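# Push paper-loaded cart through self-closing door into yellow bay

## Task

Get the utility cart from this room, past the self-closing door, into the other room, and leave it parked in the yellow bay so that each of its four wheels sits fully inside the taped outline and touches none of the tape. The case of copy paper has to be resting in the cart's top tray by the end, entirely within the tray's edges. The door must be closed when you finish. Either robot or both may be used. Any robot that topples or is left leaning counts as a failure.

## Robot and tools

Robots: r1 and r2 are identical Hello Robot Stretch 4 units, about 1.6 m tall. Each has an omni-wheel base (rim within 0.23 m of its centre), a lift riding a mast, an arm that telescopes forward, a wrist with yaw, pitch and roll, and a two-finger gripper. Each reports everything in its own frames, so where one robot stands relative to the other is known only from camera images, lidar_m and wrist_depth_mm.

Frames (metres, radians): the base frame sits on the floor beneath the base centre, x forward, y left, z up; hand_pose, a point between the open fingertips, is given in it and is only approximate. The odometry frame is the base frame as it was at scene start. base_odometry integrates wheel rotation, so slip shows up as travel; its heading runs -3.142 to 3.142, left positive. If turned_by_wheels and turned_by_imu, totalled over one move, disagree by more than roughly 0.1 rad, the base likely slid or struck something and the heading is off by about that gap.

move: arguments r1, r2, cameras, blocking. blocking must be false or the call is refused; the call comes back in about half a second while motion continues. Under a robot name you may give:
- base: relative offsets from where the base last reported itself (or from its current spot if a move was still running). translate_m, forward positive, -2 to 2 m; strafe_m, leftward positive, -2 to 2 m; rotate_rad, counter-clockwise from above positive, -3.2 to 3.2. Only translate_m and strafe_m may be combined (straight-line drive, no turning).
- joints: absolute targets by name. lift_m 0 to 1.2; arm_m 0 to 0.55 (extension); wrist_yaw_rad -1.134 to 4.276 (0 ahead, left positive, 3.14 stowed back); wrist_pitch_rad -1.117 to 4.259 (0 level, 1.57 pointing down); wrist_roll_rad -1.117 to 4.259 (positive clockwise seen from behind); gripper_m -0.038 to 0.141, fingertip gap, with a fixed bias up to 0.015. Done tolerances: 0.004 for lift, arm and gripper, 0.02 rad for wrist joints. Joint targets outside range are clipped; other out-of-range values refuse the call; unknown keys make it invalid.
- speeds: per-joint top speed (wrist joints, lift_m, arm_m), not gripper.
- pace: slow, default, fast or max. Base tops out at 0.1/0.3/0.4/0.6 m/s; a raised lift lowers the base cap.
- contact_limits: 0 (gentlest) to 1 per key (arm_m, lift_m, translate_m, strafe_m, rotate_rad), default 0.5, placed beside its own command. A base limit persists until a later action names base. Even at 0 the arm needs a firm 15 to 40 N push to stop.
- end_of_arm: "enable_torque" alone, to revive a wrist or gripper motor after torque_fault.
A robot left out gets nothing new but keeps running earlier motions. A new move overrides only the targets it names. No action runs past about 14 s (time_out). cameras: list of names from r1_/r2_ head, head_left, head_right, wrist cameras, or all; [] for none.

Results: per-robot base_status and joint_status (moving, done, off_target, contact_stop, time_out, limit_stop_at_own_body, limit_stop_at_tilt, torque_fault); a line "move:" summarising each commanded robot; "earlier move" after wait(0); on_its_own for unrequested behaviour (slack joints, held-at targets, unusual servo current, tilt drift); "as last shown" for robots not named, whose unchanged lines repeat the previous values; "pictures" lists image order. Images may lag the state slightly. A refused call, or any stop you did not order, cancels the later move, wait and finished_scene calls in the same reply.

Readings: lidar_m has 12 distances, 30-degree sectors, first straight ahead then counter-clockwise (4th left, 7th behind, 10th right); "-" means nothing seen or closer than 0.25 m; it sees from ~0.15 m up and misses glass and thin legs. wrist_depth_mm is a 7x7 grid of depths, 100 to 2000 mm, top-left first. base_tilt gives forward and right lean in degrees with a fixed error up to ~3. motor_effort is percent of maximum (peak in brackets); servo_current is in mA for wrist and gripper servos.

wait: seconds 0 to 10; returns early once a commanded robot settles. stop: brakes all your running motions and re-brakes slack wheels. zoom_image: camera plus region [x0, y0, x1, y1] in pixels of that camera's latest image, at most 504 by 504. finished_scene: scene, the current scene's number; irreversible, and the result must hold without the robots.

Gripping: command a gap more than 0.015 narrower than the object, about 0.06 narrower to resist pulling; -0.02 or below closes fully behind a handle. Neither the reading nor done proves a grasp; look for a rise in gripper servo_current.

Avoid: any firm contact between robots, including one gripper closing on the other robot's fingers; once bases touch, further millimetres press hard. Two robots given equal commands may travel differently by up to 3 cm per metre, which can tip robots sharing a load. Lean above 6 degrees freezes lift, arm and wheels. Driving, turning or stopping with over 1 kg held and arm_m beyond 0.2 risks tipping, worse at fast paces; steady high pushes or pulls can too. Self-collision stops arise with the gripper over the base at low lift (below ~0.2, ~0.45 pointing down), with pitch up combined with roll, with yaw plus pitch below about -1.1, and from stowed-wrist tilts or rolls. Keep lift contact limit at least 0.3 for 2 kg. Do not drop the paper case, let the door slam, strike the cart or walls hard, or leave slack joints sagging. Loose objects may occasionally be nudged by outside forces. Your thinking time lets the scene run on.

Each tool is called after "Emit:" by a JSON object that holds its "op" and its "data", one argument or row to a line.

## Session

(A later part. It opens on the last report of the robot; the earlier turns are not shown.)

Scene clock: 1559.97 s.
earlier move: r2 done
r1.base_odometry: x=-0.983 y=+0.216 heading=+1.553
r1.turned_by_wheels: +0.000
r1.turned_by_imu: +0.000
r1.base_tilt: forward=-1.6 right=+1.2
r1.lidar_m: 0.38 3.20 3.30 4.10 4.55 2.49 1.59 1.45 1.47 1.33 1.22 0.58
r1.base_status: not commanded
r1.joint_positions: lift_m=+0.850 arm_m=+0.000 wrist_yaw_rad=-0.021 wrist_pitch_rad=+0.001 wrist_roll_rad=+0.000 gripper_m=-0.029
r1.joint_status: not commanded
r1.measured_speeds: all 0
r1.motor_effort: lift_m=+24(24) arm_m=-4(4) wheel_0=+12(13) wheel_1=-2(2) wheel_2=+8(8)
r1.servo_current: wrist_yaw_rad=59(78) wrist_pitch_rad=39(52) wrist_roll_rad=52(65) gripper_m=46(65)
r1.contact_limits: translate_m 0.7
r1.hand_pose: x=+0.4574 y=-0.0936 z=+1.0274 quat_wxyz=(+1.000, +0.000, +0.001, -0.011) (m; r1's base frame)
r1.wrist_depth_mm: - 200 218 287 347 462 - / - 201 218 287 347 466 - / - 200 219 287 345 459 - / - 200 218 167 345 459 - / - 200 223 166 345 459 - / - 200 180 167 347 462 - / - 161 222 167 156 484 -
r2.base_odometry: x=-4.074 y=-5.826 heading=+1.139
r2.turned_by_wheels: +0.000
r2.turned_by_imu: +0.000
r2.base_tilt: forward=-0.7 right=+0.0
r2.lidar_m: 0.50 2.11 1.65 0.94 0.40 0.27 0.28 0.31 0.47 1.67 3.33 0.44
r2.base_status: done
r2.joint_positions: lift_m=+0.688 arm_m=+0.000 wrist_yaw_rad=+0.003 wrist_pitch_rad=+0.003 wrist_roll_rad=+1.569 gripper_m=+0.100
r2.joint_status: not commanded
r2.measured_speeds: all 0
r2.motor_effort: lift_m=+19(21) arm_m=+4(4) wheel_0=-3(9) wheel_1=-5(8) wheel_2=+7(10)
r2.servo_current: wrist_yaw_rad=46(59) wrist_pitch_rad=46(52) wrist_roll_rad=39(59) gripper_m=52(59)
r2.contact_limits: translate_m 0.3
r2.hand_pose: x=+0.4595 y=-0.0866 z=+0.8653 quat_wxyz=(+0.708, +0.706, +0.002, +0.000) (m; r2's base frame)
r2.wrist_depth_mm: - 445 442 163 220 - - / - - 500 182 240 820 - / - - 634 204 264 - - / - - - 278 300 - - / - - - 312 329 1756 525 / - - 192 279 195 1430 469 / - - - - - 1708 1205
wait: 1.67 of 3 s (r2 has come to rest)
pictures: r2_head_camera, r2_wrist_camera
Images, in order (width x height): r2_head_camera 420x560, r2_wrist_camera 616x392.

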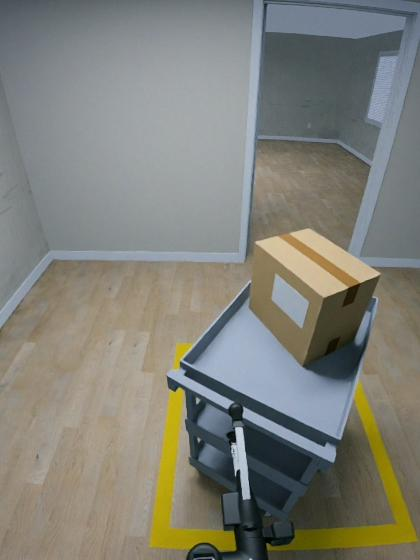

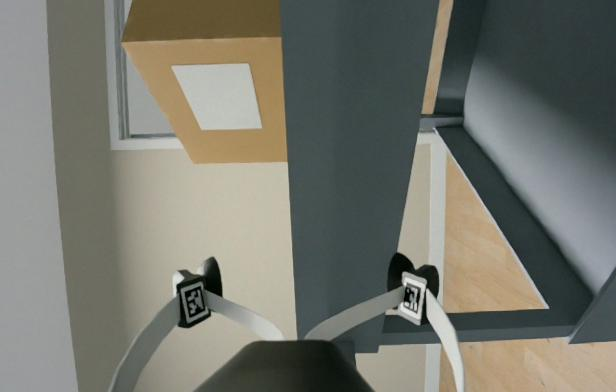

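Emit:
{"op": "move", "data": {
  "r1": {"joints":{"gripper_m":0.14}},
  "r2": {"base":{"strafe_m":0.5},"pace":"slow"},
  "blocking": false,
  "cameras": []
}}

Emit:
{"op": "move", "data": {
  "r1": {"base":{"translate_m":-0.3},"pace":"default"},
  "blocking": false,
  "cameras": ["r1_head_camera"]
}}

Emit:
{"op": "wait", "data": {
  "seconds": 1,
  "cameras": ["r1_head_camera"]
}}

Emit:
{"op": "wait", "data": {
  "seconds": 3,
  "cameras": ["r1_head_left_camera","r2_head_camera","r2_head_right_camera"]
}}

Scene clock: 1583.30 s.
move: r1 moving; r2 moving
r1.base_odometry: x=-0.983 y=+0.216 heading=+1.553
r1.turned_by_wheels: +0.000
r1.turned_by_imu: -0.002
r1.base_tilt: forward=-1.6 right=+1.3
r1.lidar_m: 0.38 3.22 3.31 4.10 4.53 2.51 1.60 1.45 1.48 1.34 1.22 0.59
r1.base_status: not commanded
r1.joint_positions: lift_m=+0.850 arm_m=+0.000 wrist_yaw_rad=-0.021 wrist_pitch_rad=+0.001 wrist_roll_rad=+0.000 gripper_m=-0.004
r1.joint_status: gripper_m moving
r1.measured_speeds: all 0
r1.motor_effort: lift_m=+24(24) arm_m=-4(4) wheel_0=+12(13) wheel_1=-2(2) wheel_2=+8(8)
r1.servo_current: wrist_yaw_rad=52(72) wrist_pitch_rad=39(52) wrist_roll_rad=33(59) gripper_m=65(65)
r1.contact_limits: translate_m 0.7
r1.hand_pose: x=+0.4574 y=-0.0936 z=+1.0274 quat_wxyz=(+1.000, +0.000, +0.001, -0.011) (m; r1's base frame)
r1.wrist_depth_mm: 198 203 223 293 353 469 - / 199 204 223 294 355 469 - / 201 204 223 294 351 466 - / 206 204 222 293 353 469 - / - 204 221 215 353 469 - / - 204 181 174 351 466 - / - 156 223 167 161 492 -
r2.base_odometry: x=-4.087 y=-5.820 heading=+1.139
r2.turned_by_wheels: +0.000
r2.turned_by_imu: +0.003
r2.base_tilt: forward=-0.6 right=+0.1
r2.lidar_m: 0.51 2.12 1.64 0.95 0.38 0.30 0.28 0.31 0.47 1.66 3.31 0.43
r2.base_status: strafe_m moving
r2.joint_positions: lift_m=+0.688 arm_m=+0.000 wrist_yaw_rad=+0.003 wrist_pitch_rad=+0.003 wrist_roll_rad=+1.569 gripper_m=+0.100
r2.joint_status: not commanded
r2.measured_speeds: translate_m=+0.000 strafe_m=+0.057 rotate_rad=+0.003 lift_m=+0.000 arm_m=+0.000 wrist_yaw_rad=+0.000 wrist_pitch_rad=+0.000 wrist_roll_rad=+0.000
r2.motor_effort: lift_m=+19(19) arm_m=+4(4) wheel_0=-4(10) wheel_1=+7(8) wheel_2=-1(5)
r2.servo_current: wrist_yaw_rad=59(65) wrist_pitch_rad=39(46) wrist_roll_rad=46(59) gripper_m=52(52)
r2.hand_pose: x=+0.4595 y=-0.0866 z=+0.8653 quat_wxyz=(+0.708, +0.706, +0.002, +0.000) (m; r2's base frame)
r2.wrist_depth_mm: - 455 442 173 226 768 - / - - 517 192 247 842 - / - - 654 266 273 - - / - - - 309 309 - - / - - - 324 338 1756 512 / - - 193 291 194 427 466 / - - - - - 1863 1205
pictures: none
No camera images: "cameras" was empty.

Scene clock: 1583.80 s.
earlier move: r1 moving; r2 moving
move: r1 moving
r1.base_odometry: x=-0.984 y=+0.185 heading=+1.553
r1.turned_by_wheels: +0.000
r1.turned_by_imu: +0.000
r1.base_tilt: forward=-1.6 right=+1.2
r1.lidar_m: 0.40 3.26 3.33 4.14 4.52 2.40 1.55 1.43 1.46 1.36 1.24 0.62
r1.base_status: translate_m moving
r1.joint_positions: lift_m=+0.850 arm_m=+0.000 wrist_yaw_rad=-0.021 wrist_pitch_rad=+0.001 wrist_roll_rad=+0.000 gripper_m=+0.053
r1.joint_status: gripper_m moving
r1.measured_speeds: translate_m=-0.123 strafe_m=+0.000 rotate_rad=+0.000 lift_m=+0.000 arm_m=+0.000 wrist_yaw_rad=+0.000 wrist_pitch_rad=+0.000 wrist_roll_rad=+0.000
r1.motor_effort: lift_m=+24(24) arm_m=-4(4) wheel_0=-4(9) wheel_1=-8(8) wheel_2=+16(17)
r1.servo_current: wrist_yaw_rad=52(72) wrist_pitch_rad=39(46) wrist_roll_rad=46(59) gripper_m=72(78)
r1.hand_pose: x=+0.4574 y=-0.0936 z=+1.0274 quat_wxyz=(+1.000, +0.000, +0.001, -0.011) (m; r1's base frame)
r1.wrist_depth_mm: - 231 247 327 397 508 - / - 227 247 325 397 504 - / - 226 246 325 394 504 - / - 225 252 315 394 496 - / - 224 245 314 392 500 - / - 224 192 312 193 496 - / - 211 250 165 389 128 -
r2.base_odometry: x=-4.126 y=-5.802 heading=+1.139
r2.turned_by_wheels: +0.000
r2.turned_by_imu: +0.000
r2.base_tilt: forward=-0.7 right=+0.1
r2.lidar_m: 0.53 2.04 1.55 0.94 0.38 0.27 0.27 0.33 0.44 1.66 3.32 0.47
r2.base_status: strafe_m moving
r2.joint_positions: lift_m=+0.688 arm_m=+0.000 wrist_yaw_rad=+0.003 wrist_pitch_rad=+0.003 wrist_roll_rad=+1.569 gripper_m=+0.100
r2.joint_status: not commanded
r2.measured_speeds: translate_m=+0.000 strafe_m=+0.098 rotate_rad=+0.001 lift_m=+0.000 arm_m=+0.000 wrist_yaw_rad=+0.000 wrist_pitch_rad=+0.000 wrist_roll_rad=+0.000
r2.motor_effort: lift_m=+19(19) arm_m=+4(4) wheel_0=-5(9) wheel_1=+4(9) wheel_2=+1(1)
r2.servo_current: wrist_yaw_rad=46(59) wrist_pitch_rad=46(46) wrist_roll_rad=46(59) gripper_m=52(52)
r2.hand_pose: x=+0.4595 y=-0.0866 z=+0.8653 quat_wxyz=(+0.708, +0.706, +0.002, +0.000) (m; r2's base frame)
r2.wrist_depth_mm: - - 473 239 247 809 - / - - 574 260 271 - - / - - - 287 303 - - / - - - 330 345 1863 - / - - - 370 379 1618 484 / - - 192 340 193 1430 1160 / - - - - - 1863 1182
pictures: r1_head_camera
Images, in order (width x height): r1_head_camera 420x560.

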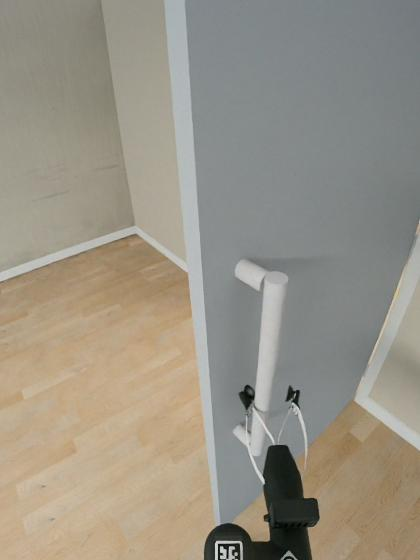

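Scene clock: 1584.80 s.
earlier move: r1 moving; r2 moving
r1.base_odometry: x=-0.987 y=-0.024 heading=+1.552
r1.turned_by_wheels: -0.001
r1.turned_by_imu: -0.001
r1.base_tilt: forward=-1.6 right=+1.3
r1.lidar_m: 0.79 3.44 3.48 4.32 4.40 2.14 1.39 1.27 1.29 1.51 1.36 1.09
r1.base_status: translate_m moving
r1.joint_positions: lift_m=+0.850 arm_m=+0.000 wrist_yaw_rad=-0.027 wrist_pitch_rad=+0.001 wrist_roll_rad=+0.000 gripper_m=+0.136
r1.joint_status: gripper_m moving
r1.measured_speeds: translate_m=-0.177 strafe_m=+0.000 rotate_rad=-0.002 lift_m=+0.000 arm_m=+0.000 wrist_yaw_rad=+0.000 wrist_pitch_rad=+0.000 wrist_roll_rad=+0.000
r1.motor_effort: lift_m=+24(24) arm_m=-3(4) wheel_0=-3(9) wheel_1=-3(8) wheel_2=+0(17)
r1.servo_current: wrist_yaw_rad=59(72) wrist_pitch_rad=46(52) wrist_roll_rad=59(59) gripper_m=59(98)
r1.hand_pose: x=+0.4568 y=-0.0952 z=+1.0274 quat_wxyz=(+1.000, +0.000, +0.001, -0.014) (m; r1's base frame)
r1.wrist_depth_mm: - - - - - - - / - - 564 - - - - / - - 559 - - - - / - - 564 - - - - / - - - - - - - / - 210 179 - 183 195 - / - - 559 143 - - -
r2.base_odometry: x=-4.216 y=-5.761 heading=+1.139
r2.turned_by_wheels: +0.000
r2.turned_by_imu: +0.000
r2.base_tilt: forward=-0.7 right=+0.0
r2.lidar_m: 0.56 1.91 1.47 0.91 0.39 0.29 0.27 0.31 0.46 1.62 0.54 0.51
r2.base_status: strafe_m moving
r2.joint_positions: lift_m=+0.688 arm_m=+0.000 wrist_yaw_rad=+0.003 wrist_pitch_rad=+0.003 wrist_roll_rad=+1.569 gripper_m=+0.100
r2.joint_status: not commanded
r2.measured_speeds: translate_m=+0.001 strafe_m=+0.101 rotate_rad=-0.006 lift_m=+0.000 arm_m=+0.000 wrist_yaw_rad=+0.000 wrist_pitch_rad=+0.000 wrist_roll_rad=+0.000
r2.motor_effort: lift_m=+19(19) arm_m=+4(4) wheel_0=-4(9) wheel_1=+7(9) wheel_2=-1(1)
r2.servo_current: wrist_yaw_rad=46(59) wrist_pitch_rad=39(46) wrist_roll_rad=59(59) gripper_m=46(59)
r2.hand_pose: x=+0.4595 y=-0.0866 z=+0.8653 quat_wxyz=(+0.708, +0.706, +0.002, +0.000) (m; r2's base frame)
r2.wrist_depth_mm: - - 585 296 306 - - / - - - 327 332 - - / - - - 353 - 1863 - / - - - 392 418 427 427 / - - - - - 1756 1205 / - - 193 - 194 1537 1205 / - - - - - 1921 1205
wait: 1.00 s; no rest
pictures: r1_head_camera
Images, in order (width x height): r1_head_camera 420x560.

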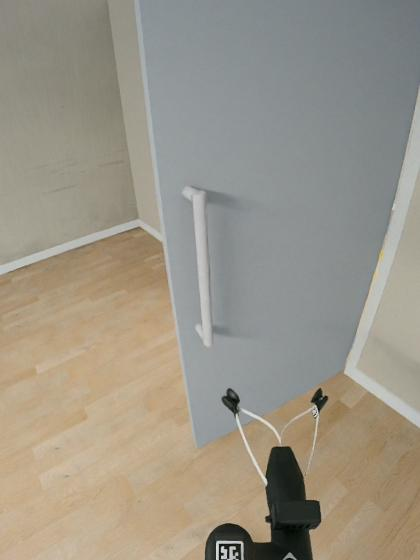

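Scene clock: 1585.77 s.
earlier move: r1 done; r2 moving
r1.base_odometry: x=-0.989 y=-0.084 heading=+1.552
r1.turned_by_wheels: +0.000
r1.turned_by_imu: +0.000
r1.base_tilt: forward=-1.6 right=+1.3
r1.lidar_m: 1.14 3.50 3.54 4.40 4.36 2.05 1.33 1.22 1.26 1.54 1.41 1.37
r1.base_status: done
r1.joint_positions: lift_m=+0.850 arm_m=+0.000 wrist_yaw_rad=-0.027 wrist_pitch_rad=+0.001 wrist_roll_rad=+0.000 gripper_m=+0.140
r1.joint_status: all done
r1.measured_speeds: all 0
r1.motor_effort: lift_m=+24(24) arm_m=-4(4) wheel_0=-2(9) wheel_1=-1(8) wheel_2=-1(17)
r1.servo_current: wrist_yaw_rad=52(72) wrist_pitch_rad=39(52) wrist_roll_rad=46(78) gripper_m=46(98)
r1.hand_pose: x=+0.4568 y=-0.0952 z=+1.0274 quat_wxyz=(+1.000, +0.000, +0.001, -0.014) (m; r1's base frame)
r1.wrist_depth_mm: - - - - - - - / - - - - - - - / - - - - - - - / - - - - - - - / - - - - - - - / - 208 - - 187 194 - / - - - 136 - - -
r2.base_odometry: x=-4.304 y=-5.720 heading=+1.139
r2.turned_by_wheels: +0.000
r2.turned_by_imu: +0.000
r2.base_tilt: forward=-0.7 right=+0.1
r2.lidar_m: 2.53 1.81 1.36 0.91 0.39 0.29 0.26 0.29 0.44 1.53 0.61 0.57
r2.base_status: strafe_m moving
r2.joint_positions: lift_m=+0.688 arm_m=+0.000 wrist_yaw_rad=+0.003 wrist_pitch_rad=+0.003 wrist_roll_rad=+1.569 gripper_m=+0.100
r2.joint_status: not commanded
r2.measured_speeds: translate_m=-0.001 strafe_m=+0.100 rotate_rad=+0.004 lift_m=+0.000 arm_m=+0.000 wrist_yaw_rad=+0.000 wrist_pitch_rad=+0.000 wrist_roll_rad=+0.000
r2.motor_effort: lift_m=+19(19) arm_m=+4(4) wheel_0=-3(9) wheel_1=+7(9) wheel_2=+0(1)
r2.servo_current: wrist_yaw_rad=46(59) wrist_pitch_rad=39(52) wrist_roll_rad=33(65) gripper_m=52(59)
r2.hand_pose: x=+0.4595 y=-0.0866 z=+0.8653 quat_wxyz=(+0.708, +0.706, +0.002, +0.000) (m; r2's base frame)
r2.wrist_depth_mm: - - 683 343 364 - - / - - - 377 415 1756 - / - - - 370 - 1537 1098 / - - - - - 1708 1205 / - - - - - 1756 1229 / - - 193 - 194 1537 1205 / - - - - - 1863 1229
wait: 0.97 of 3 s (r1 has come to rest)
pictures: r1_head_left_camera, r2_head_camera, r2_head_right_camera
Images, in order (width x height): r1_head_left_camera 420x672, r2_head_camera 420x560, r2_head_right_camera 420x672.

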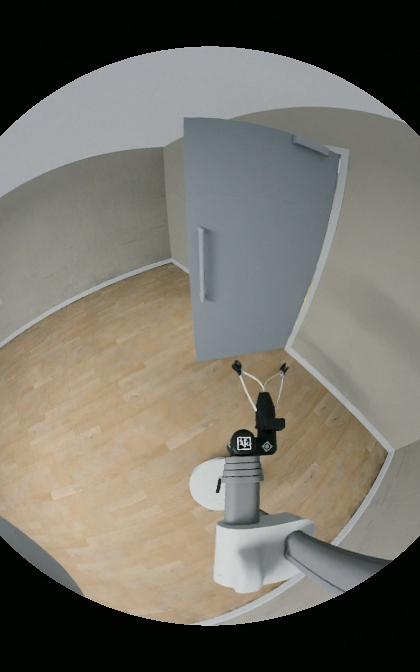

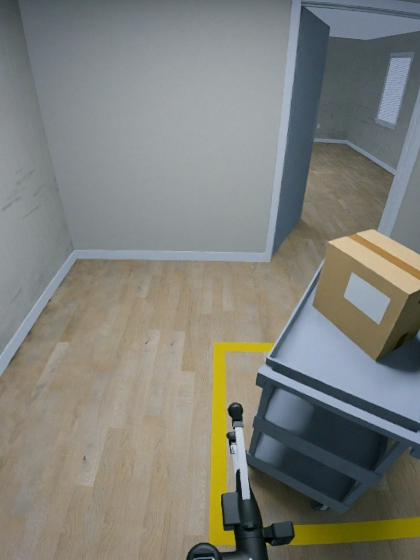

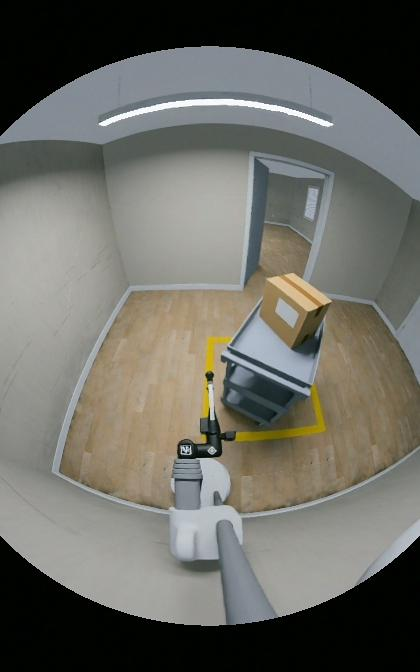

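Emit:
{"op": "wait", "data": {
  "seconds": 4,
  "cameras": ["r1_head_left_camera","r2_head_camera","r2_head_right_camera"]
}}

Emit:
{"op": "zoom_image", "data": {
  "camera": "r2_head_camera",
  "region": [180, 220, 420, 560]
}}

Emit:
{"op": "zoom_image", "data": {
  "camera": "r2_head_right_camera",
  "region": [180, 250, 360, 460]
}}

Scene clock: 1589.50 s.
earlier move: r2 done
r1.base_odometry: x=-0.989 y=-0.084 heading=+1.552
r1.turned_by_wheels: +0.000
r1.turned_by_imu: +0.000
r1.base_tilt: forward=-1.6 right=+1.3
r1.lidar_m: 1.71 3.49 3.53 4.41 4.36 2.06 1.35 1.23 1.24 1.54 1.41 1.44
r1.base_status: done
r1.joint_positions: lift_m=+0.850 arm_m=+0.000 wrist_yaw_rad=-0.027 wrist_pitch_rad=+0.001 wrist_roll_rad=+0.000 gripper_m=+0.140
r1.joint_status: all done
r1.measured_speeds: all 0
r1.motor_effort: lift_m=+24(24) arm_m=-4(4) wheel_0=-2(9) wheel_1=-1(8) wheel_2=-1(17)
r1.servo_current: wrist_yaw_rad=52(72) wrist_pitch_rad=39(52) wrist_roll_rad=72(78) gripper_m=52(98)
r1.hand_pose: x=+0.4568 y=-0.0952 z=+1.0274 quat_wxyz=(+1.000, +0.000, +0.001, -0.014) (m; r1's base frame)
r1.wrist_depth_mm: - - - - - - - / - - - - - - - / - - - 1808 - - - / - - - 1708 - - - / - - - - - - - / - 208 - - 187 193 - / - - - 143 - - -
r2.base_odometry: x=-4.528 y=-5.617 heading=+1.139
r2.turned_by_wheels: +0.000
r2.turned_by_imu: +0.001
r2.base_tilt: forward=-0.6 right=+0.1
r2.lidar_m: 2.53 1.49 1.10 0.82 0.37 0.27 0.25 0.28 0.43 1.44 0.74 0.72
r2.base_status: done
r2.joint_positions: lift_m=+0.688 arm_m=+0.000 wrist_yaw_rad=+0.003 wrist_pitch_rad=+0.003 wrist_roll_rad=+1.569 gripper_m=+0.100
r2.joint_status: not commanded
r2.measured_speeds: all 0
r2.motor_effort: lift_m=+19(19) arm_m=+4(4) wheel_0=-2(9) wheel_1=+4(9) wheel_2=+0(2)
r2.servo_current: wrist_yaw_rad=46(65) wrist_pitch_rad=46(52) wrist_roll_rad=52(65) gripper_m=46(59)
r2.hand_pose: x=+0.4595 y=-0.0866 z=+0.8653 quat_wxyz=(+0.708, +0.706, +0.002, +0.000) (m; r2's base frame)
r2.wrist_depth_mm: - - - - - 1708 1138 / - - - - - 1756 1182 / - - - - - 1756 1205 / - - - - - 1708 1182 / - - - - - 1756 1205 / - - 193 - 194 1499 1205 / - - - - - 1921 1229
wait: 0.00 of 4 s (r2 has come to rest)
pictures: r1_head_left_camera, r2_head_camera, r2_head_right_camera
Images, in order (width x height): r1_head_left_camera 420x672, r2_head_camera 420x560, r2_head_right_camera 420x672.

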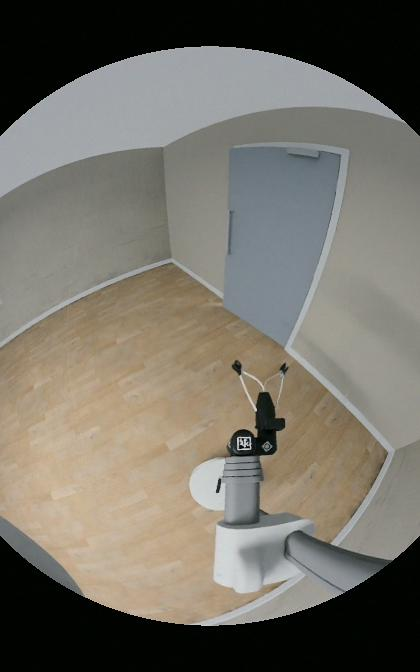

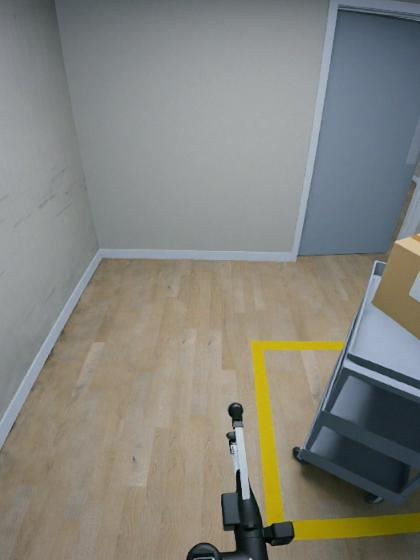

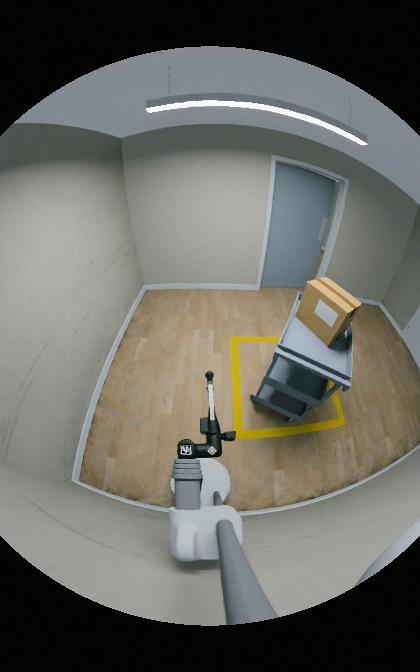

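Scaled by 1.482 from the camera's 420x560 image, which has a finer 1200x1600 frame.

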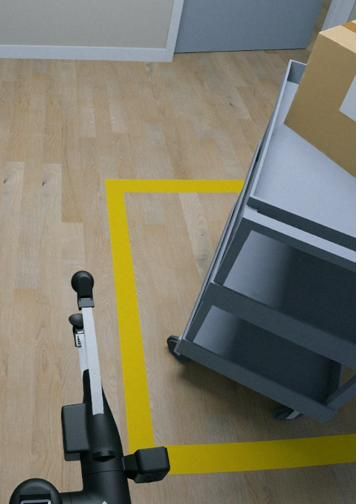

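Scaled by 2.400 from the camera's 420x672 image, which has a finer 600x960 frame.

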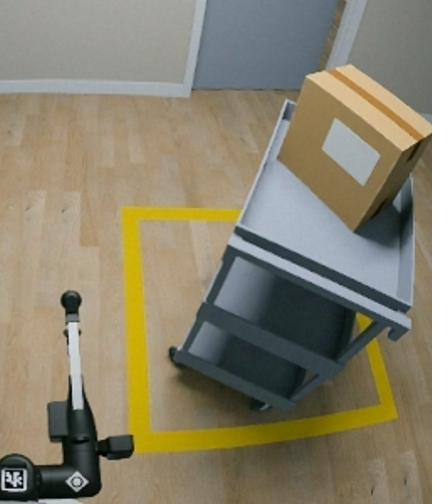

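Emit:
{"op": "move", "data": {
  "r2": {"base":{"translate_m":0.9,"strafe_m":0.3},"pace":"default","contact_limits":{"translate_m":0.3}},
  "blocking": false,
  "cameras": []
}}

Emit:
{"op": "wait", "data": {
  "seconds": 6,
  "cameras": ["r2_head_right_camera"]
}}

Emit:
{"op": "move", "data": {
  "r2": {"base":{"rotate_rad":-1.0},"pace":"slow","contact_limits":{"rotate_rad":0.3}},
  "blocking": false,
  "cameras": []
}}

Emit:
{"op": "wait", "data": {
  "seconds": 3,
  "cameras": ["r2_head_camera","r2_head_right_camera"]
}}

Scene clock: 1597.20 s.
move: r2 moving
r1: as last shown
r1.lidar_m: 1.80 3.49 3.51 4.37 4.35 2.08 1.35 1.22 1.25 1.55 1.40 1.43
r1.motor_effort: lift_m=+24(24) arm_m=-4(4) wheel_0=-2(2) wheel_1=-1(1) wheel_2=-1(1)
r1.servo_current: wrist_yaw_rad=39(59) wrist_pitch_rad=46(46) wrist_roll_rad=52(59) gripper_m=46(52)
r1.wrist_depth_mm: - - - - - - - / - - - - - - - / - - - - - - - / - - - - - - - / - - - - - - - / - 209 - - 187 192 - / - - - 143 - - -
r2.base_odometry: x=-4.525 y=-5.584 heading=+1.140
r2.turned_by_wheels: +0.000
r2.turned_by_imu: +0.001
r2.base_tilt: forward=-0.7 right=+0.1
r2.lidar_m: 2.52 1.46 1.10 0.93 0.41 0.27 0.28 0.31 0.48 1.62 0.72 0.69
r2.base_status: translate_m moving; strafe_m moving
r2.joint_positions: lift_m=+0.688 arm_m=+0.000 wrist_yaw_rad=+0.003 wrist_pitch_rad=+0.003 wrist_roll_rad=+1.569 gripper_m=+0.100
r2.joint_status: not commanded
r2.measured_speeds: translate_m=+0.121 strafe_m=+0.041 rotate_rad=-0.006 lift_m=+0.000 arm_m=+0.000 wrist_yaw_rad=-0.002 wrist_pitch_rad=+0.000 wrist_roll_rad=+0.000
r2.motor_effort: lift_m=+19(19) arm_m=+4(4) wheel_0=+4(10) wheel_1=+9(10) wheel_2=-13(13)
r2.servo_current: wrist_yaw_rad=46(59) wrist_pitch_rad=39(46) wrist_roll_rad=39(65) gripper_m=46(52)
r2.contact_limits: translate_m 0.3
r2.hand_pose: x=+0.4595 y=-0.0866 z=+0.8653 quat_wxyz=(+0.708, +0.706, +0.002, +0.000) (m; r2's base frame)
r2.wrist_depth_mm: - - - - - 1661 1182 / - - - - - 1708 1182 / - - - - - 1756 1205 / - - - - - 1708 1229 / - - - - - 1756 1205 / - - 193 - 194 1499 1182 / - - - - - 1863 1205
pictures: none
No camera images: "cameras" was empty.

Scene clock: 1601.30 s.
earlier move: r2 done
r1.base_odometry: x=-0.989 y=-0.084 heading=+1.552
r1.turned_by_wheels: +0.000
r1.turned_by_imu: +0.000
r1.base_tilt: forward=-1.6 right=+1.3
r1.lidar_m: 1.77 3.51 3.53 4.39 4.33 2.07 1.35 1.21 1.24 1.53 1.40 1.43
r1.base_status: not commanded
r1.joint_positions: lift_m=+0.850 arm_m=+0.000 wrist_yaw_rad=-0.027 wrist_pitch_rad=+0.001 wrist_roll_rad=+0.000 gripper_m=+0.140
r1.joint_status: not commanded
r1.measured_speeds: all 0
r1.motor_effort: lift_m=+24(24) arm_m=-4(4) wheel_0=-2(3) wheel_1=-1(2) wheel_2=-1(2)
r1.servo_current: wrist_yaw_rad=52(78) wrist_pitch_rad=39(52) wrist_roll_rad=52(72) gripper_m=46(52)
r1.hand_pose: x=+0.4568 y=-0.0952 z=+1.0274 quat_wxyz=(+1.000, +0.000, +0.001, -0.014) (m; r1's base frame)
r1.wrist_depth_mm: - - - - - - - / - - - - - - - / - - - - - - - / - - - - - - - / - - - - - - - / - 208 - - 187 194 - / - - - 144 - - -
r2.base_odometry: x=-4.425 y=-4.674 heading=+1.140
r2.turned_by_wheels: +0.000
r2.turned_by_imu: +0.002
r2.base_tilt: forward=-0.7 right=+0.1
r2.lidar_m: 1.66 1.01 0.76 0.72 0.78 1.15 1.13 1.23 0.76 0.77 2.35 1.73
r2.base_status: done
r2.joint_positions: lift_m=+0.688 arm_m=+0.000 wrist_yaw_rad=+0.003 wrist_pitch_rad=+0.003 wrist_roll_rad=+1.569 gripper_m=+0.100
r2.joint_status: not commanded
r2.measured_speeds: all 0
r2.motor_effort: lift_m=+19(19) arm_m=+4(4) wheel_0=+2(10) wheel_1=+3(11) wheel_2=-2(14)
r2.servo_current: wrist_yaw_rad=46(65) wrist_pitch_rad=46(52) wrist_roll_rad=39(65) gripper_m=46(59)
r2.contact_limits: translate_m 0.3
r2.hand_pose: x=+0.4595 y=-0.0866 z=+0.8653 quat_wxyz=(+0.708, +0.706, +0.002, +0.000) (m; r2's base frame)
r2.wrist_depth_mm: - - - - - - 1205 / - - - - - - 1182 / - - - - - - 1182 / - - - - - - 1205 / - - - - - - 1229 / - - 189 - 185 - 1205 / - - - - - - 1205
wait: 4.10 of 6 s (r2 has come to rest)
pictures: r2_head_right_camera
Images, in order (width x height): r2_head_right_camera 420x672.

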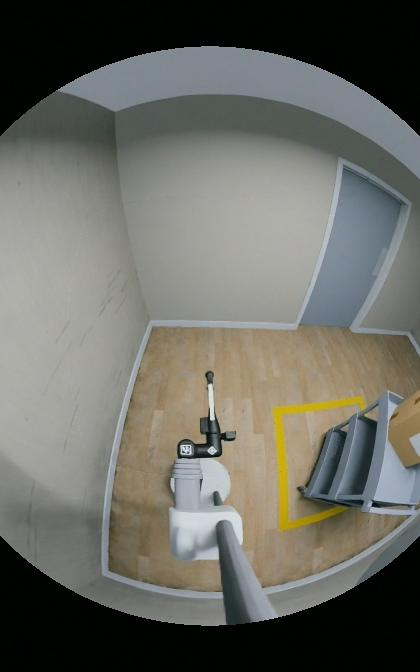

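Scene clock: 1601.80 s.
move: r2 moving
r1: as last shown
r1.lidar_m: 1.76 3.48 3.54 4.37 4.35 2.07 1.34 1.22 1.23 1.54 1.39 1.43
r1.motor_effort: lift_m=+24(24) arm_m=-4(4) wheel_0=-2(3) wheel_1=-1(1) wheel_2=-1(1)
r1.servo_current: wrist_yaw_rad=52(59) wrist_pitch_rad=39(52) wrist_roll_rad=39(59) gripper_m=46(52)
r1.wrist_depth_mm: - - - - - - - / - - - - - - - / - - - - - - - / - - - - - - - / - - - - - - - / - 209 - - 187 193 - / - - - 143 - - -
r2.base_odometry: x=-4.425 y=-4.674 heading=+1.014
r2.turned_by_wheels: -0.125
r2.turned_by_imu: -0.122
r2.base_tilt: forward=-0.7 right=+0.1
r2.lidar_m: 1.66 1.14 0.80 0.72 0.76 1.04 1.13 1.18 0.82 0.78 1.03 1.75
r2.base_status: rotate_rad moving
r2.joint_positions: lift_m=+0.688 arm_m=+0.000 wrist_yaw_rad=+0.003 wrist_pitch_rad=+0.003 wrist_roll_rad=+1.569 gripper_m=+0.100
r2.joint_status: not commanded
r2.measured_speeds: translate_m=+0.000 strafe_m=+0.002 rotate_rad=-0.487 lift_m=+0.000 arm_m=+0.000 wrist_yaw_rad=+0.000 wrist_pitch_rad=+0.000 wrist_roll_rad=+0.000
r2.motor_effort: lift_m=+19(19) arm_m=+4(4) wheel_0=+6(9) wheel_1=+8(9) wheel_2=+8(9)
r2.servo_current: wrist_yaw_rad=52(59) wrist_pitch_rad=39(46) wrist_roll_rad=52(59) gripper_m=52(59)
r2.contact_limits: rotate_rad 0.3
r2.hand_pose: x=+0.4595 y=-0.0866 z=+0.8653 quat_wxyz=(+0.708, +0.706, +0.002, +0.000) (m; r2's base frame)
r2.wrist_depth_mm: - - - - - - 1160 / - - - - - - 1229 / - - - - - - 1205 / - - - - - - 1182 / - - - - - - 1205 / - - 188 - 185 - 1182 / - - - - - - 1205
pictures: none
No camera images: "cameras" was empty.

Scene clock: 1603.60 s.
earlier move: r2 done
r1.base_odometry: x=-0.989 y=-0.084 heading=+1.552
r1.turned_by_wheels: +0.000
r1.turned_by_imu: +0.000
r1.base_tilt: forward=-1.6 right=+1.2
r1.lidar_m: 1.78 3.49 3.54 4.39 4.35 2.07 1.35 1.20 1.26 1.52 1.41 1.43
r1.base_status: not commanded
r1.joint_positions: lift_m=+0.850 arm_m=+0.000 wrist_yaw_rad=-0.027 wrist_pitch_rad=+0.001 wrist_roll_rad=+0.000 gripper_m=+0.140
r1.joint_status: not commanded
r1.measured_speeds: all 0
r1.motor_effort: lift_m=+24(24) arm_m=-3(4) wheel_0=-2(3) wheel_1=-1(1) wheel_2=-1(2)
r1.servo_current: wrist_yaw_rad=52(78) wrist_pitch_rad=39(52) wrist_roll_rad=59(65) gripper_m=46(52)
r1.hand_pose: x=+0.4568 y=-0.0952 z=+1.0274 quat_wxyz=(+1.000, +0.000, +0.001, -0.014) (m; r1's base frame)
r1.wrist_depth_mm: - - - - - - - / - - - - - - - / - - - - - - - / - - - - - - - / - - - - - - - / - 208 - - 187 194 - / - - - 143 - - -
r2.base_odometry: x=-4.425 y=-4.674 heading=+0.141
r2.turned_by_wheels: -0.874
r2.turned_by_imu: -0.850
r2.base_tilt: forward=-0.7 right=+0.1
r2.lidar_m: 2.23 1.69 1.66 0.93 0.74 0.72 0.81 1.14 1.12 1.23 0.73 0.81
r2.base_status: done
r2.joint_positions: lift_m=+0.688 arm_m=+0.000 wrist_yaw_rad=+0.003 wrist_pitch_rad=+0.003 wrist_roll_rad=+1.569 gripper_m=+0.100
r2.joint_status: not commanded
r2.measured_speeds: all 0
r2.motor_effort: lift_m=+19(19) arm_m=+4(4) wheel_0=+3(9) wheel_1=+5(9) wheel_2=+5(10)
r2.servo_current: wrist_yaw_rad=46(59) wrist_pitch_rad=39(46) wrist_roll_rad=46(59) gripper_m=52(59)
r2.contact_limits: rotate_rad 0.3
r2.hand_pose: x=+0.4595 y=-0.0866 z=+0.8653 quat_wxyz=(+0.708, +0.706, +0.002, +0.000) (m; r2's base frame)
r2.wrist_depth_mm: - - - 798 - - 1160 / - - - - - 1708 1205 / - - - - - 1756 1182 / - - - - - 1756 1229 / - - - - - 1808 1205 / 1863 - 189 - 187 1537 1205 / - - - - - - 1182
wait: 1.80 of 3 s (r2 has come to rest)
pictures: r2_head_camera, r2_head_right_camera
Images, in order (width x height): r2_head_camera 420x560, r2_head_right_camera 420x672.

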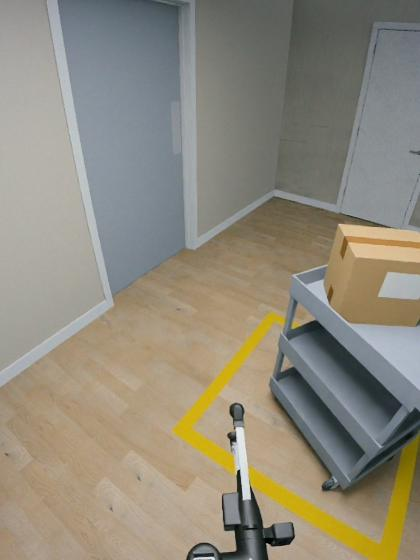

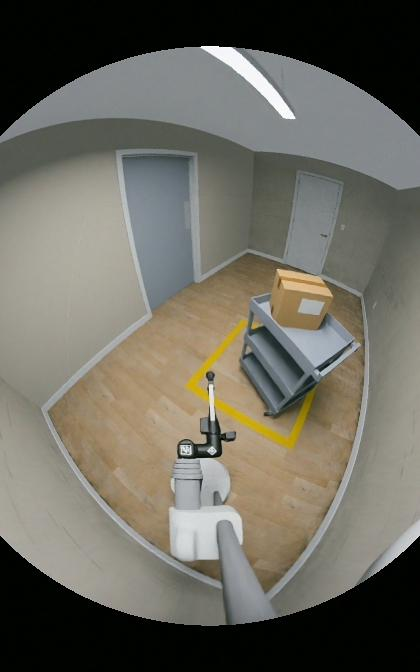

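Emit:
{"op": "zoom_image", "data": {
  "camera": "r2_head_camera",
  "region": [170, 200, 420, 560]
}}

Emit:
{"op": "move", "data": {
  "r2": {"base":{"translate_m":0.6,"strafe_m":0.6},"pace":"default","contact_limits":{"translate_m":0.3}},
  "blocking": false,
  "cameras": []
}}

Emit:
{"op": "wait", "data": {
  "seconds": 5,
  "cameras": ["r2_head_camera","r2_head_right_camera","r1_head_left_camera"]
}}

Emit:
{"op": "zoom_image", "data": {
  "camera": "r1_head_left_camera",
  "region": [200, 120, 380, 370]
}}

Emit:
{"op": "zoom_image", "data": {
  "camera": "r2_head_right_camera",
  "region": [200, 220, 400, 460]
}}

Scaled by 1.400 from the camera's 420x560 image, which has a finer 1200x1600 frame.

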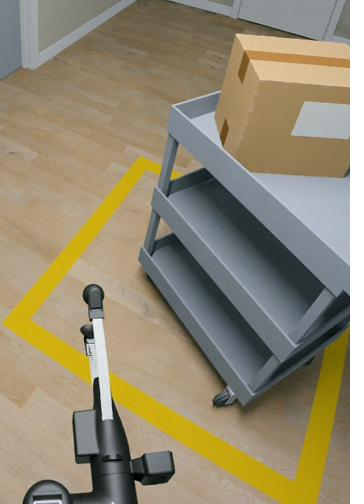

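Scene clock: 1615.87 s.
move: r2 moving
r1: as last shown
r1.turned_by_imu: -0.001
r1.lidar_m: 1.79 3.49 3.54 4.41 4.35 2.08 1.34 1.21 1.25 1.53 1.40 1.43
r1.motor_effort: lift_m=+24(24) arm_m=-4(4) wheel_0=-2(2) wheel_1=-1(1) wheel_2=-1(1)
r1.servo_current: wrist_yaw_rad=33(59) wrist_pitch_rad=46(46) wrist_roll_rad=52(65) gripper_m=46(46)
r1.wrist_depth_mm: - - - - - - - / - - - - - - - / - - - - - - - / - - - - - - - / - - - - - - - / - 209 - - 187 193 - / - - - 143 - - -
r2.base_odometry: x=-4.405 y=-4.648 heading=+0.140
r2.turned_by_wheels: +0.000
r2.turned_by_imu: +0.001
r2.base_tilt: forward=-0.7 right=+0.1
r2.lidar_m: 2.21 1.67 1.64 0.95 0.74 0.73 0.81 1.17 1.15 1.25 0.74 0.82
r2.base_status: translate_m moving; strafe_m moving
r2.joint_positions: lift_m=+0.688 arm_m=+0.000 wrist_yaw_rad=+0.003 wrist_pitch_rad=+0.003 wrist_roll_rad=+1.569 gripper_m=+0.100
r2.joint_status: not commanded
r2.measured_speeds: translate_m=+0.089 strafe_m=+0.089 rotate_rad=-0.003 lift_m=+0.000 arm_m=+0.000 wrist_yaw_rad=+0.000 wrist_pitch_rad=+0.000 wrist_roll_rad=+0.000
r2.motor_effort: lift_m=+19(19) arm_m=+4(4) wheel_0=-4(8) wheel_1=+11(11) wheel_2=-10(11)
r2.servo_current: wrist_yaw_rad=46(59) wrist_pitch_rad=39(46) wrist_roll_rad=33(52) gripper_m=46(52)
r2.contact_limits: translate_m 0.3
r2.hand_pose: x=+0.4595 y=-0.0866 z=+0.8653 quat_wxyz=(+0.708, +0.706, +0.002, +0.000) (m; r2's base frame)
r2.wrist_depth_mm: - - - - - - 1182 / - - - - - 1661 1182 / - - - - - 1808 1182 / - - - - - 1661 1229 / - - - - - 1708 1205 / 1921 - 188 - 187 1537 1205 / - - - - - - 1182
pictures: none
No camera images: "cameras" was empty.

Scene clock: 1619.63 s.
earlier move: r2 done
r1.base_odometry: x=-0.989 y=-0.084 heading=+1.552
r1.turned_by_wheels: +0.000
r1.turned_by_imu: +0.000
r1.base_tilt: forward=-1.6 right=+1.3
r1.lidar_m: 1.79 3.49 3.51 4.37 4.37 2.05 1.34 1.21 1.24 1.54 1.39 1.42
r1.base_status: not commanded
r1.joint_positions: lift_m=+0.850 arm_m=+0.000 wrist_yaw_rad=-0.027 wrist_pitch_rad=+0.001 wrist_roll_rad=+0.000 gripper_m=+0.140
r1.joint_status: not commanded
r1.measured_speeds: all 0
r1.motor_effort: lift_m=+24(24) arm_m=-3(4) wheel_0=-1(3) wheel_1=-1(2) wheel_2=-1(1)
r1.servo_current: wrist_yaw_rad=39(72) wrist_pitch_rad=52(52) wrist_roll_rad=52(72) gripper_m=39(52)
r1.hand_pose: x=+0.4568 y=-0.0952 z=+1.0274 quat_wxyz=(+1.000, +0.000, +0.001, -0.014) (m; r1's base frame)
r1.wrist_depth_mm: - - - - - - - / - - - - - - - / - - - - - - - / - - - - - - - / - - - - - - - / - 208 - - 187 193 - / - - - 143 - - -
r2.base_odometry: x=-3.914 y=-3.996 heading=+0.140
r2.turned_by_wheels: +0.000
r2.turned_by_imu: +0.002
r2.base_tilt: forward=-0.7 right=+0.1
r2.lidar_m: 1.08 0.85 0.83 0.92 0.85 0.83 0.92 1.41 1.98 1.06 1.03 2.20
r2.base_status: done
r2.joint_positions: lift_m=+0.688 arm_m=+0.000 wrist_yaw_rad=+0.003 wrist_pitch_rad=+0.003 wrist_roll_rad=+1.569 gripper_m=+0.100
r2.joint_status: not commanded
r2.measured_speeds: all 0
r2.motor_effort: lift_m=+19(19) arm_m=+4(4) wheel_0=-3(9) wheel_1=+3(13) wheel_2=-5(12)
r2.servo_current: wrist_yaw_rad=59(59) wrist_pitch_rad=39(52) wrist_roll_rad=39(59) gripper_m=52(59)
r2.contact_limits: translate_m 0.3
r2.hand_pose: x=+0.4595 y=-0.0867 z=+0.8653 quat_wxyz=(+0.708, +0.706, +0.002, +0.000) (m; r2's base frame)
r2.wrist_depth_mm: - - - - - 1661 1205 / - - - - - 1661 1182 / 1618 - - - - 1499 1205 / 1464 - - - - - 1205 / - - - - - - - / - - 188 - 185 - - / - - - - - - -
wait: 3.77 of 5 s (r2 has come to rest)
pictures: r1_head_left_camera, r2_head_camera, r2_head_right_camera
Images, in order (width x height): r1_head_left_camera 420x672, r2_head_camera 420x560, r2_head_right_camera 420x672.

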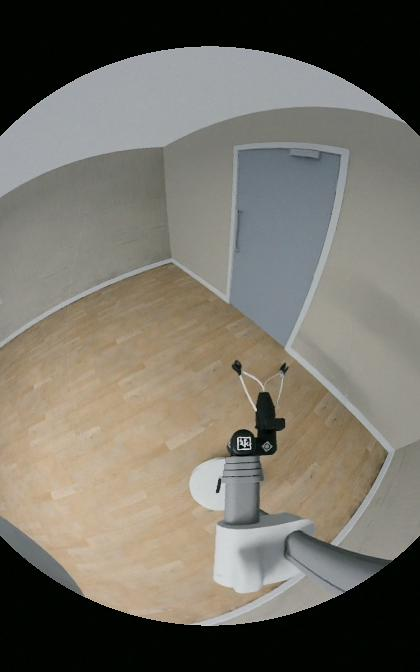

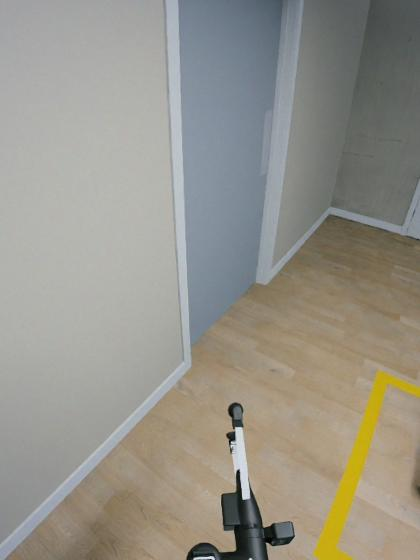

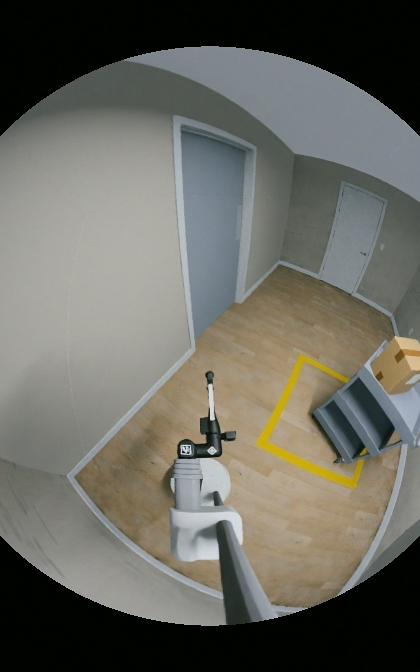

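Scaled by 2.016 from the camera's 420x672 image, which has a finer 600x960 frame.

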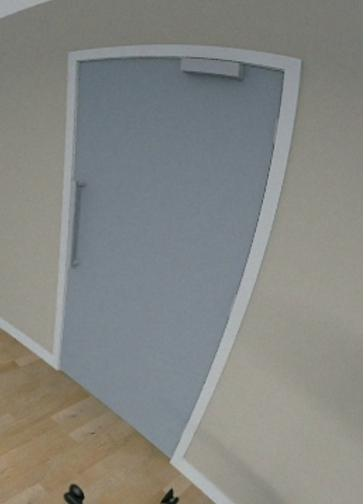

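Scaled by 2.100 from the camera's 420x672 image, which has a finer 600x960 frame.

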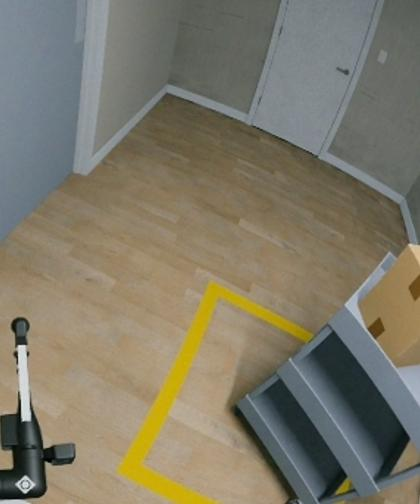

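Emit:
{"op": "wait", "data": {
  "seconds": 0,
  "cameras": ["r2_head_camera","r2_head_right_camera"]
}}

Scene clock: 1643.53 s.
r1.base_odometry: x=-0.989 y=-0.084 heading=+1.552
r1.turned_by_wheels: +0.000
r1.turned_by_imu: -0.002
r1.base_tilt: forward=-1.6 right=+1.3
r1.lidar_m: 1.80 3.50 3.55 4.37 4.36 2.05 1.34 1.21 1.23 1.53 1.41 1.42
r1.base_status: not commanded
r1.joint_positions: lift_m=+0.850 arm_m=+0.000 wrist_yaw_rad=-0.027 wrist_pitch_rad=+0.001 wrist_roll_rad=+0.000 gripper_m=+0.140
r1.joint_status: not commanded
r1.measured_speeds: all 0
r1.motor_effort: lift_m=+24(24) arm_m=-4(4) wheel_0=-2(3) wheel_1=-1(2) wheel_2=-1(1)
r1.servo_current: wrist_yaw_rad=52(72) wrist_pitch_rad=39(52) wrist_roll_rad=59(72) gripper_m=39(52)
r1.hand_pose: x=+0.4568 y=-0.0952 z=+1.0274 quat_wxyz=(+1.000, +0.000, +0.001, -0.014) (m; r1's base frame)
r1.wrist_depth_mm: - - - - - - - / - - - - - - - / - - - - - - - / - - - - - - - / - - - - - - - / - 208 - - 187 194 - / - - - 143 - - -
r2.base_odometry: x=-3.914 y=-3.996 heading=+0.140
r2.turned_by_wheels: +0.000
r2.turned_by_imu: +0.003
r2.base_tilt: forward=-0.7 right=+0.1
r2.lidar_m: 1.09 0.85 0.82 0.91 0.85 0.83 0.92 1.41 1.96 1.07 1.07 2.20
r2.base_status: done
r2.joint_positions: lift_m=+0.688 arm_m=+0.000 wrist_yaw_rad=+0.003 wrist_pitch_rad=+0.003 wrist_roll_rad=+1.569 gripper_m=+0.100
r2.joint_status: not commanded
r2.measured_speeds: all 0
r2.motor_effort: lift_m=+19(19) arm_m=+4(4) wheel_0=-3(9) wheel_1=+3(13) wheel_2=-5(12)
r2.servo_current: wrist_yaw_rad=46(59) wrist_pitch_rad=39(52) wrist_roll_rad=39(59) gripper_m=52(59)
r2.contact_limits: translate_m 0.3
r2.hand_pose: x=+0.4595 y=-0.0867 z=+0.8653 quat_wxyz=(+0.708, +0.706, +0.002, +0.000) (m; r2's base frame)
r2.wrist_depth_mm: - - - - - 1661 1160 / - - - - - 1756 1182 / 1618 - - - - 1499 1205 / 1430 - - - - - 1205 / - - - - - - - / - - 189 - 185 - - / - - - - - - -
pictures: r2_head_camera, r2_head_right_camera
Images, in order (width x height): r2_head_camera 420x560, r2_head_right_camera 420x672.

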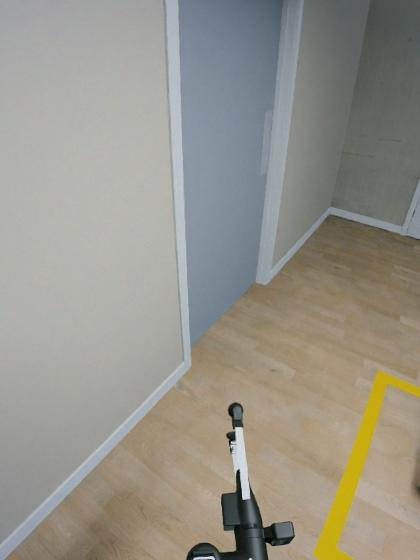

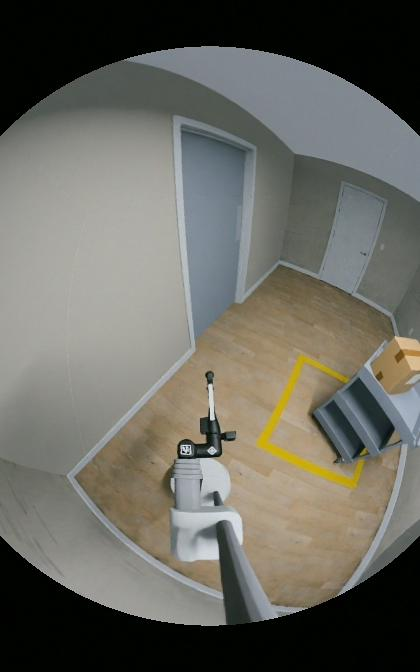

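Emit:
{"op": "move", "data": {
  "blocking": false,
  "cameras": [],
  "r2": {"base":{"rotate_rad":-0.7},"contact_limits":{"rotate_rad":0.2}}
}}

Emit:
{"op": "wait", "data": {
  "seconds": 3,
  "cameras": ["r2_head_camera","r2_head_right_camera"]
}}

Emit:
{"op": "zoom_image", "data": {
  "camera": "r2_head_right_camera",
  "region": [120, 250, 420, 540]
}}

Scene clock: 1649.27 s.
move: r2 moving
r1: as last shown
r1.turned_by_imu: +0.000
r1.lidar_m: 1.81 3.49 3.50 4.41 4.34 2.09 1.33 1.21 1.23 1.55 1.40 1.43
r1.motor_effort: lift_m=+24(24) arm_m=-4(4) wheel_0=-2(2) wheel_1=-1(1) wheel_2=-2(2)
r1.servo_current: wrist_yaw_rad=33(52) wrist_pitch_rad=39(46) wrist_roll_rad=33(59) gripper_m=39(46)
r1.wrist_depth_mm: - - - - - - - / - - - - - - - / - - - - - - - / - - - - - - - / - - - - - - - / - 208 - - 187 193 - / - - - 143 - - -
r2.base_odometry: x=-3.914 y=-3.996 heading=-0.111
r2.turned_by_wheels: -0.251
r2.turned_by_imu: -0.243
r2.base_tilt: forward=-0.7 right=+0.1
r2.lidar_m: 1.51 0.93 0.81 0.84 0.91 0.84 0.86 1.10 1.96 1.16 1.05 3.89
r2.base_status: rotate_rad moving
r2.joint_positions: lift_m=+0.688 arm_m=+0.000 wrist_yaw_rad=+0.003 wrist_pitch_rad=+0.003 wrist_roll_rad=+1.569 gripper_m=+0.100
r2.joint_status: not commanded
r2.measured_speeds: translate_m=+0.000 strafe_m=-0.001 rotate_rad=-0.970 lift_m=+0.000 arm_m=+0.000 wrist_yaw_rad=+0.000 wrist_pitch_rad=+0.000 wrist_roll_rad=+0.000
r2.motor_effort: lift_m=+19(19) arm_m=+4(4) wheel_0=+8(12) wheel_1=+10(10) wheel_2=+10(11)
r2.servo_current: wrist_yaw_rad=39(59) wrist_pitch_rad=46(46) wrist_roll_rad=39(52) gripper_m=52(52)
r2.contact_limits: rotate_rad 0.2
r2.hand_pose: x=+0.4595 y=-0.0867 z=+0.8653 quat_wxyz=(+0.708, +0.706, +0.002, +0.000) (m; r2's base frame)
r2.wrist_depth_mm: - - - - - 1708 1160 / - - - - - 1708 1205 / - - - - - 1756 1205 / - - - - - 1661 1205 / 1618 - - - - 1537 1205 / - - 189 - 185 - 1205 / - - - - - - -
pictures: none
No camera images: "cameras" was empty.

Scene clock: 1650.23 s.
earlier move: r2 done
r1.base_odometry: x=-0.989 y=-0.084 heading=+1.552
r1.turned_by_wheels: +0.000
r1.turned_by_imu: +0.000
r1.base_tilt: forward=-1.6 right=+1.3
r1.lidar_m: 1.80 3.50 3.54 4.40 4.35 2.04 1.33 1.20 1.24 1.56 1.40 1.43
r1.base_status: not commanded
r1.joint_positions: lift_m=+0.850 arm_m=+0.000 wrist_yaw_rad=-0.027 wrist_pitch_rad=+0.001 wrist_roll_rad=+0.000 gripper_m=+0.140
r1.joint_status: not commanded
r1.measured_speeds: all 0
r1.motor_effort: lift_m=+24(24) arm_m=-4(4) wheel_0=-2(2) wheel_1=-1(1) wheel_2=-1(2)
r1.servo_current: wrist_yaw_rad=46(59) wrist_pitch_rad=52(52) wrist_roll_rad=52(59) gripper_m=39(46)
r1.hand_pose: x=+0.4568 y=-0.0952 z=+1.0274 quat_wxyz=(+1.000, +0.000, +0.001, -0.014) (m; r1's base frame)
r1.wrist_depth_mm: - - - - - - - / - - - - - - - / - - - - - - - / - - - - - - - / - - - - - - - / - 209 - - 187 193 - / - - - 143 - - -
r2.base_odometry: x=-3.914 y=-3.996 heading=-0.559
r2.turned_by_wheels: -0.448
r2.turned_by_imu: -0.436
r2.base_tilt: forward=-0.7 right=+0.0
r2.lidar_m: 3.80 1.27 0.88 0.83 0.87 0.90 0.84 0.87 1.18 1.94 1.11 1.03
r2.base_status: done
r2.joint_positions: lift_m=+0.688 arm_m=+0.000 wrist_yaw_rad=+0.003 wrist_pitch_rad=+0.003 wrist_roll_rad=+1.569 gripper_m=+0.100
r2.joint_status: not commanded
r2.measured_speeds: all 0
r2.motor_effort: lift_m=+19(19) arm_m=+3(4) wheel_0=+3(12) wheel_1=+4(10) wheel_2=+5(11)
r2.servo_current: wrist_yaw_rad=46(65) wrist_pitch_rad=39(46) wrist_roll_rad=33(65) gripper_m=46(59)
r2.contact_limits: rotate_rad 0.2
r2.hand_pose: x=+0.4595 y=-0.0867 z=+0.8653 quat_wxyz=(+0.708, +0.706, +0.002, +0.000) (m; r2's base frame)
r2.wrist_depth_mm: - - - - - 1618 1160 / - - - - - 1808 1205 / - - - - - 1708 1182 / - - - - - 1756 1205 / - - - - - 1756 1229 / - - 193 - 194 1576 1205 / - - - - - 1863 1205
wait: 0.97 of 3 s (r2 has come to rest)
pictures: r2_head_camera, r2_head_right_camera
Images, in order (width x height): r2_head_camera 420x560, r2_head_right_camera 420x672.

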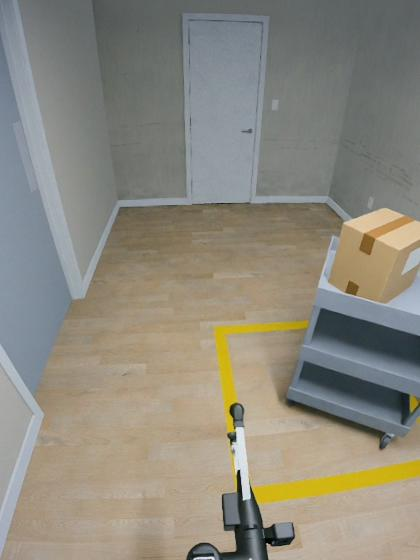

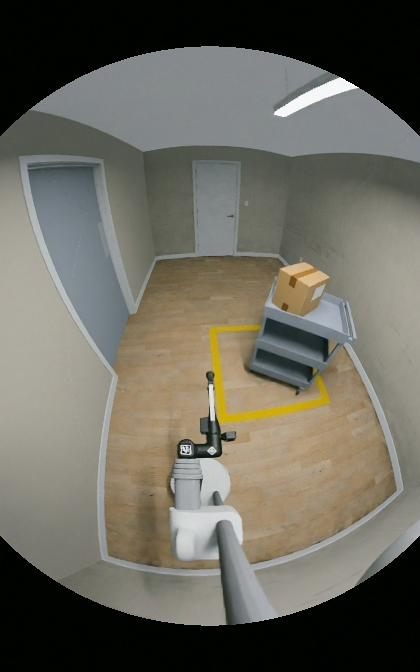

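Scaled by 1.680 from the camera's 420x672 image, which has a finer 600x960 frame.

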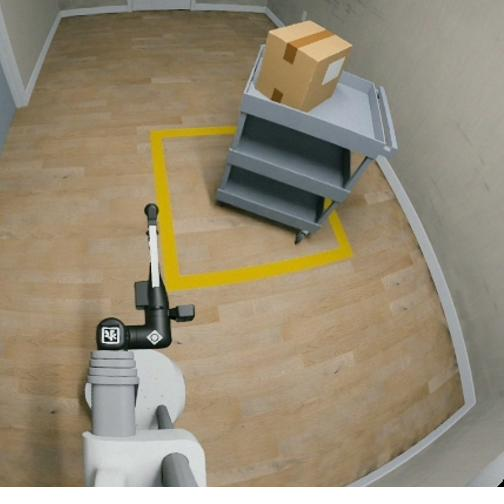

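Emit:
{"op": "zoom_image", "data": {
  "camera": "r2_head_right_camera",
  "region": [200, 310, 360, 430]
}}

Emit:
{"op": "zoom_image", "data": {
  "camera": "r2_head_camera",
  "region": [200, 200, 420, 520]
}}

Scaled by 3.150 from the camera's 420x672 image, which has a finer 600x960 frame.

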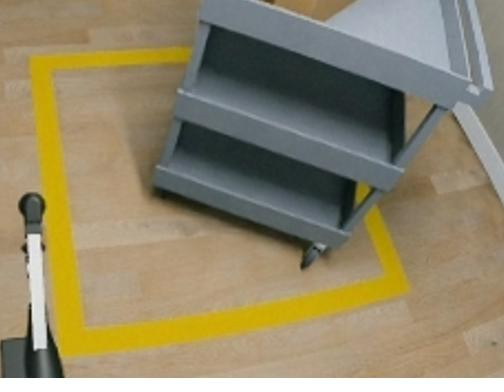

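Scaled by 1.575 from the camera's 420x560 image, which has a finer 1200x1600 frame.

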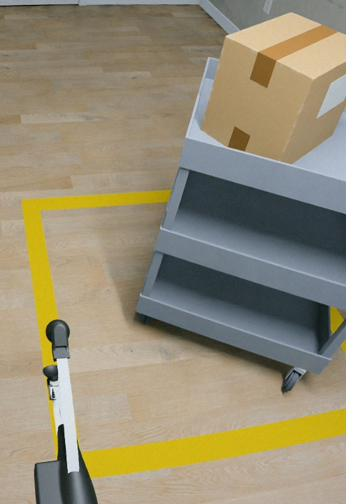

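Emit:
{"op": "finished_scene", "data": {
  "scene": 1
}}

The scene is finished: the task was done.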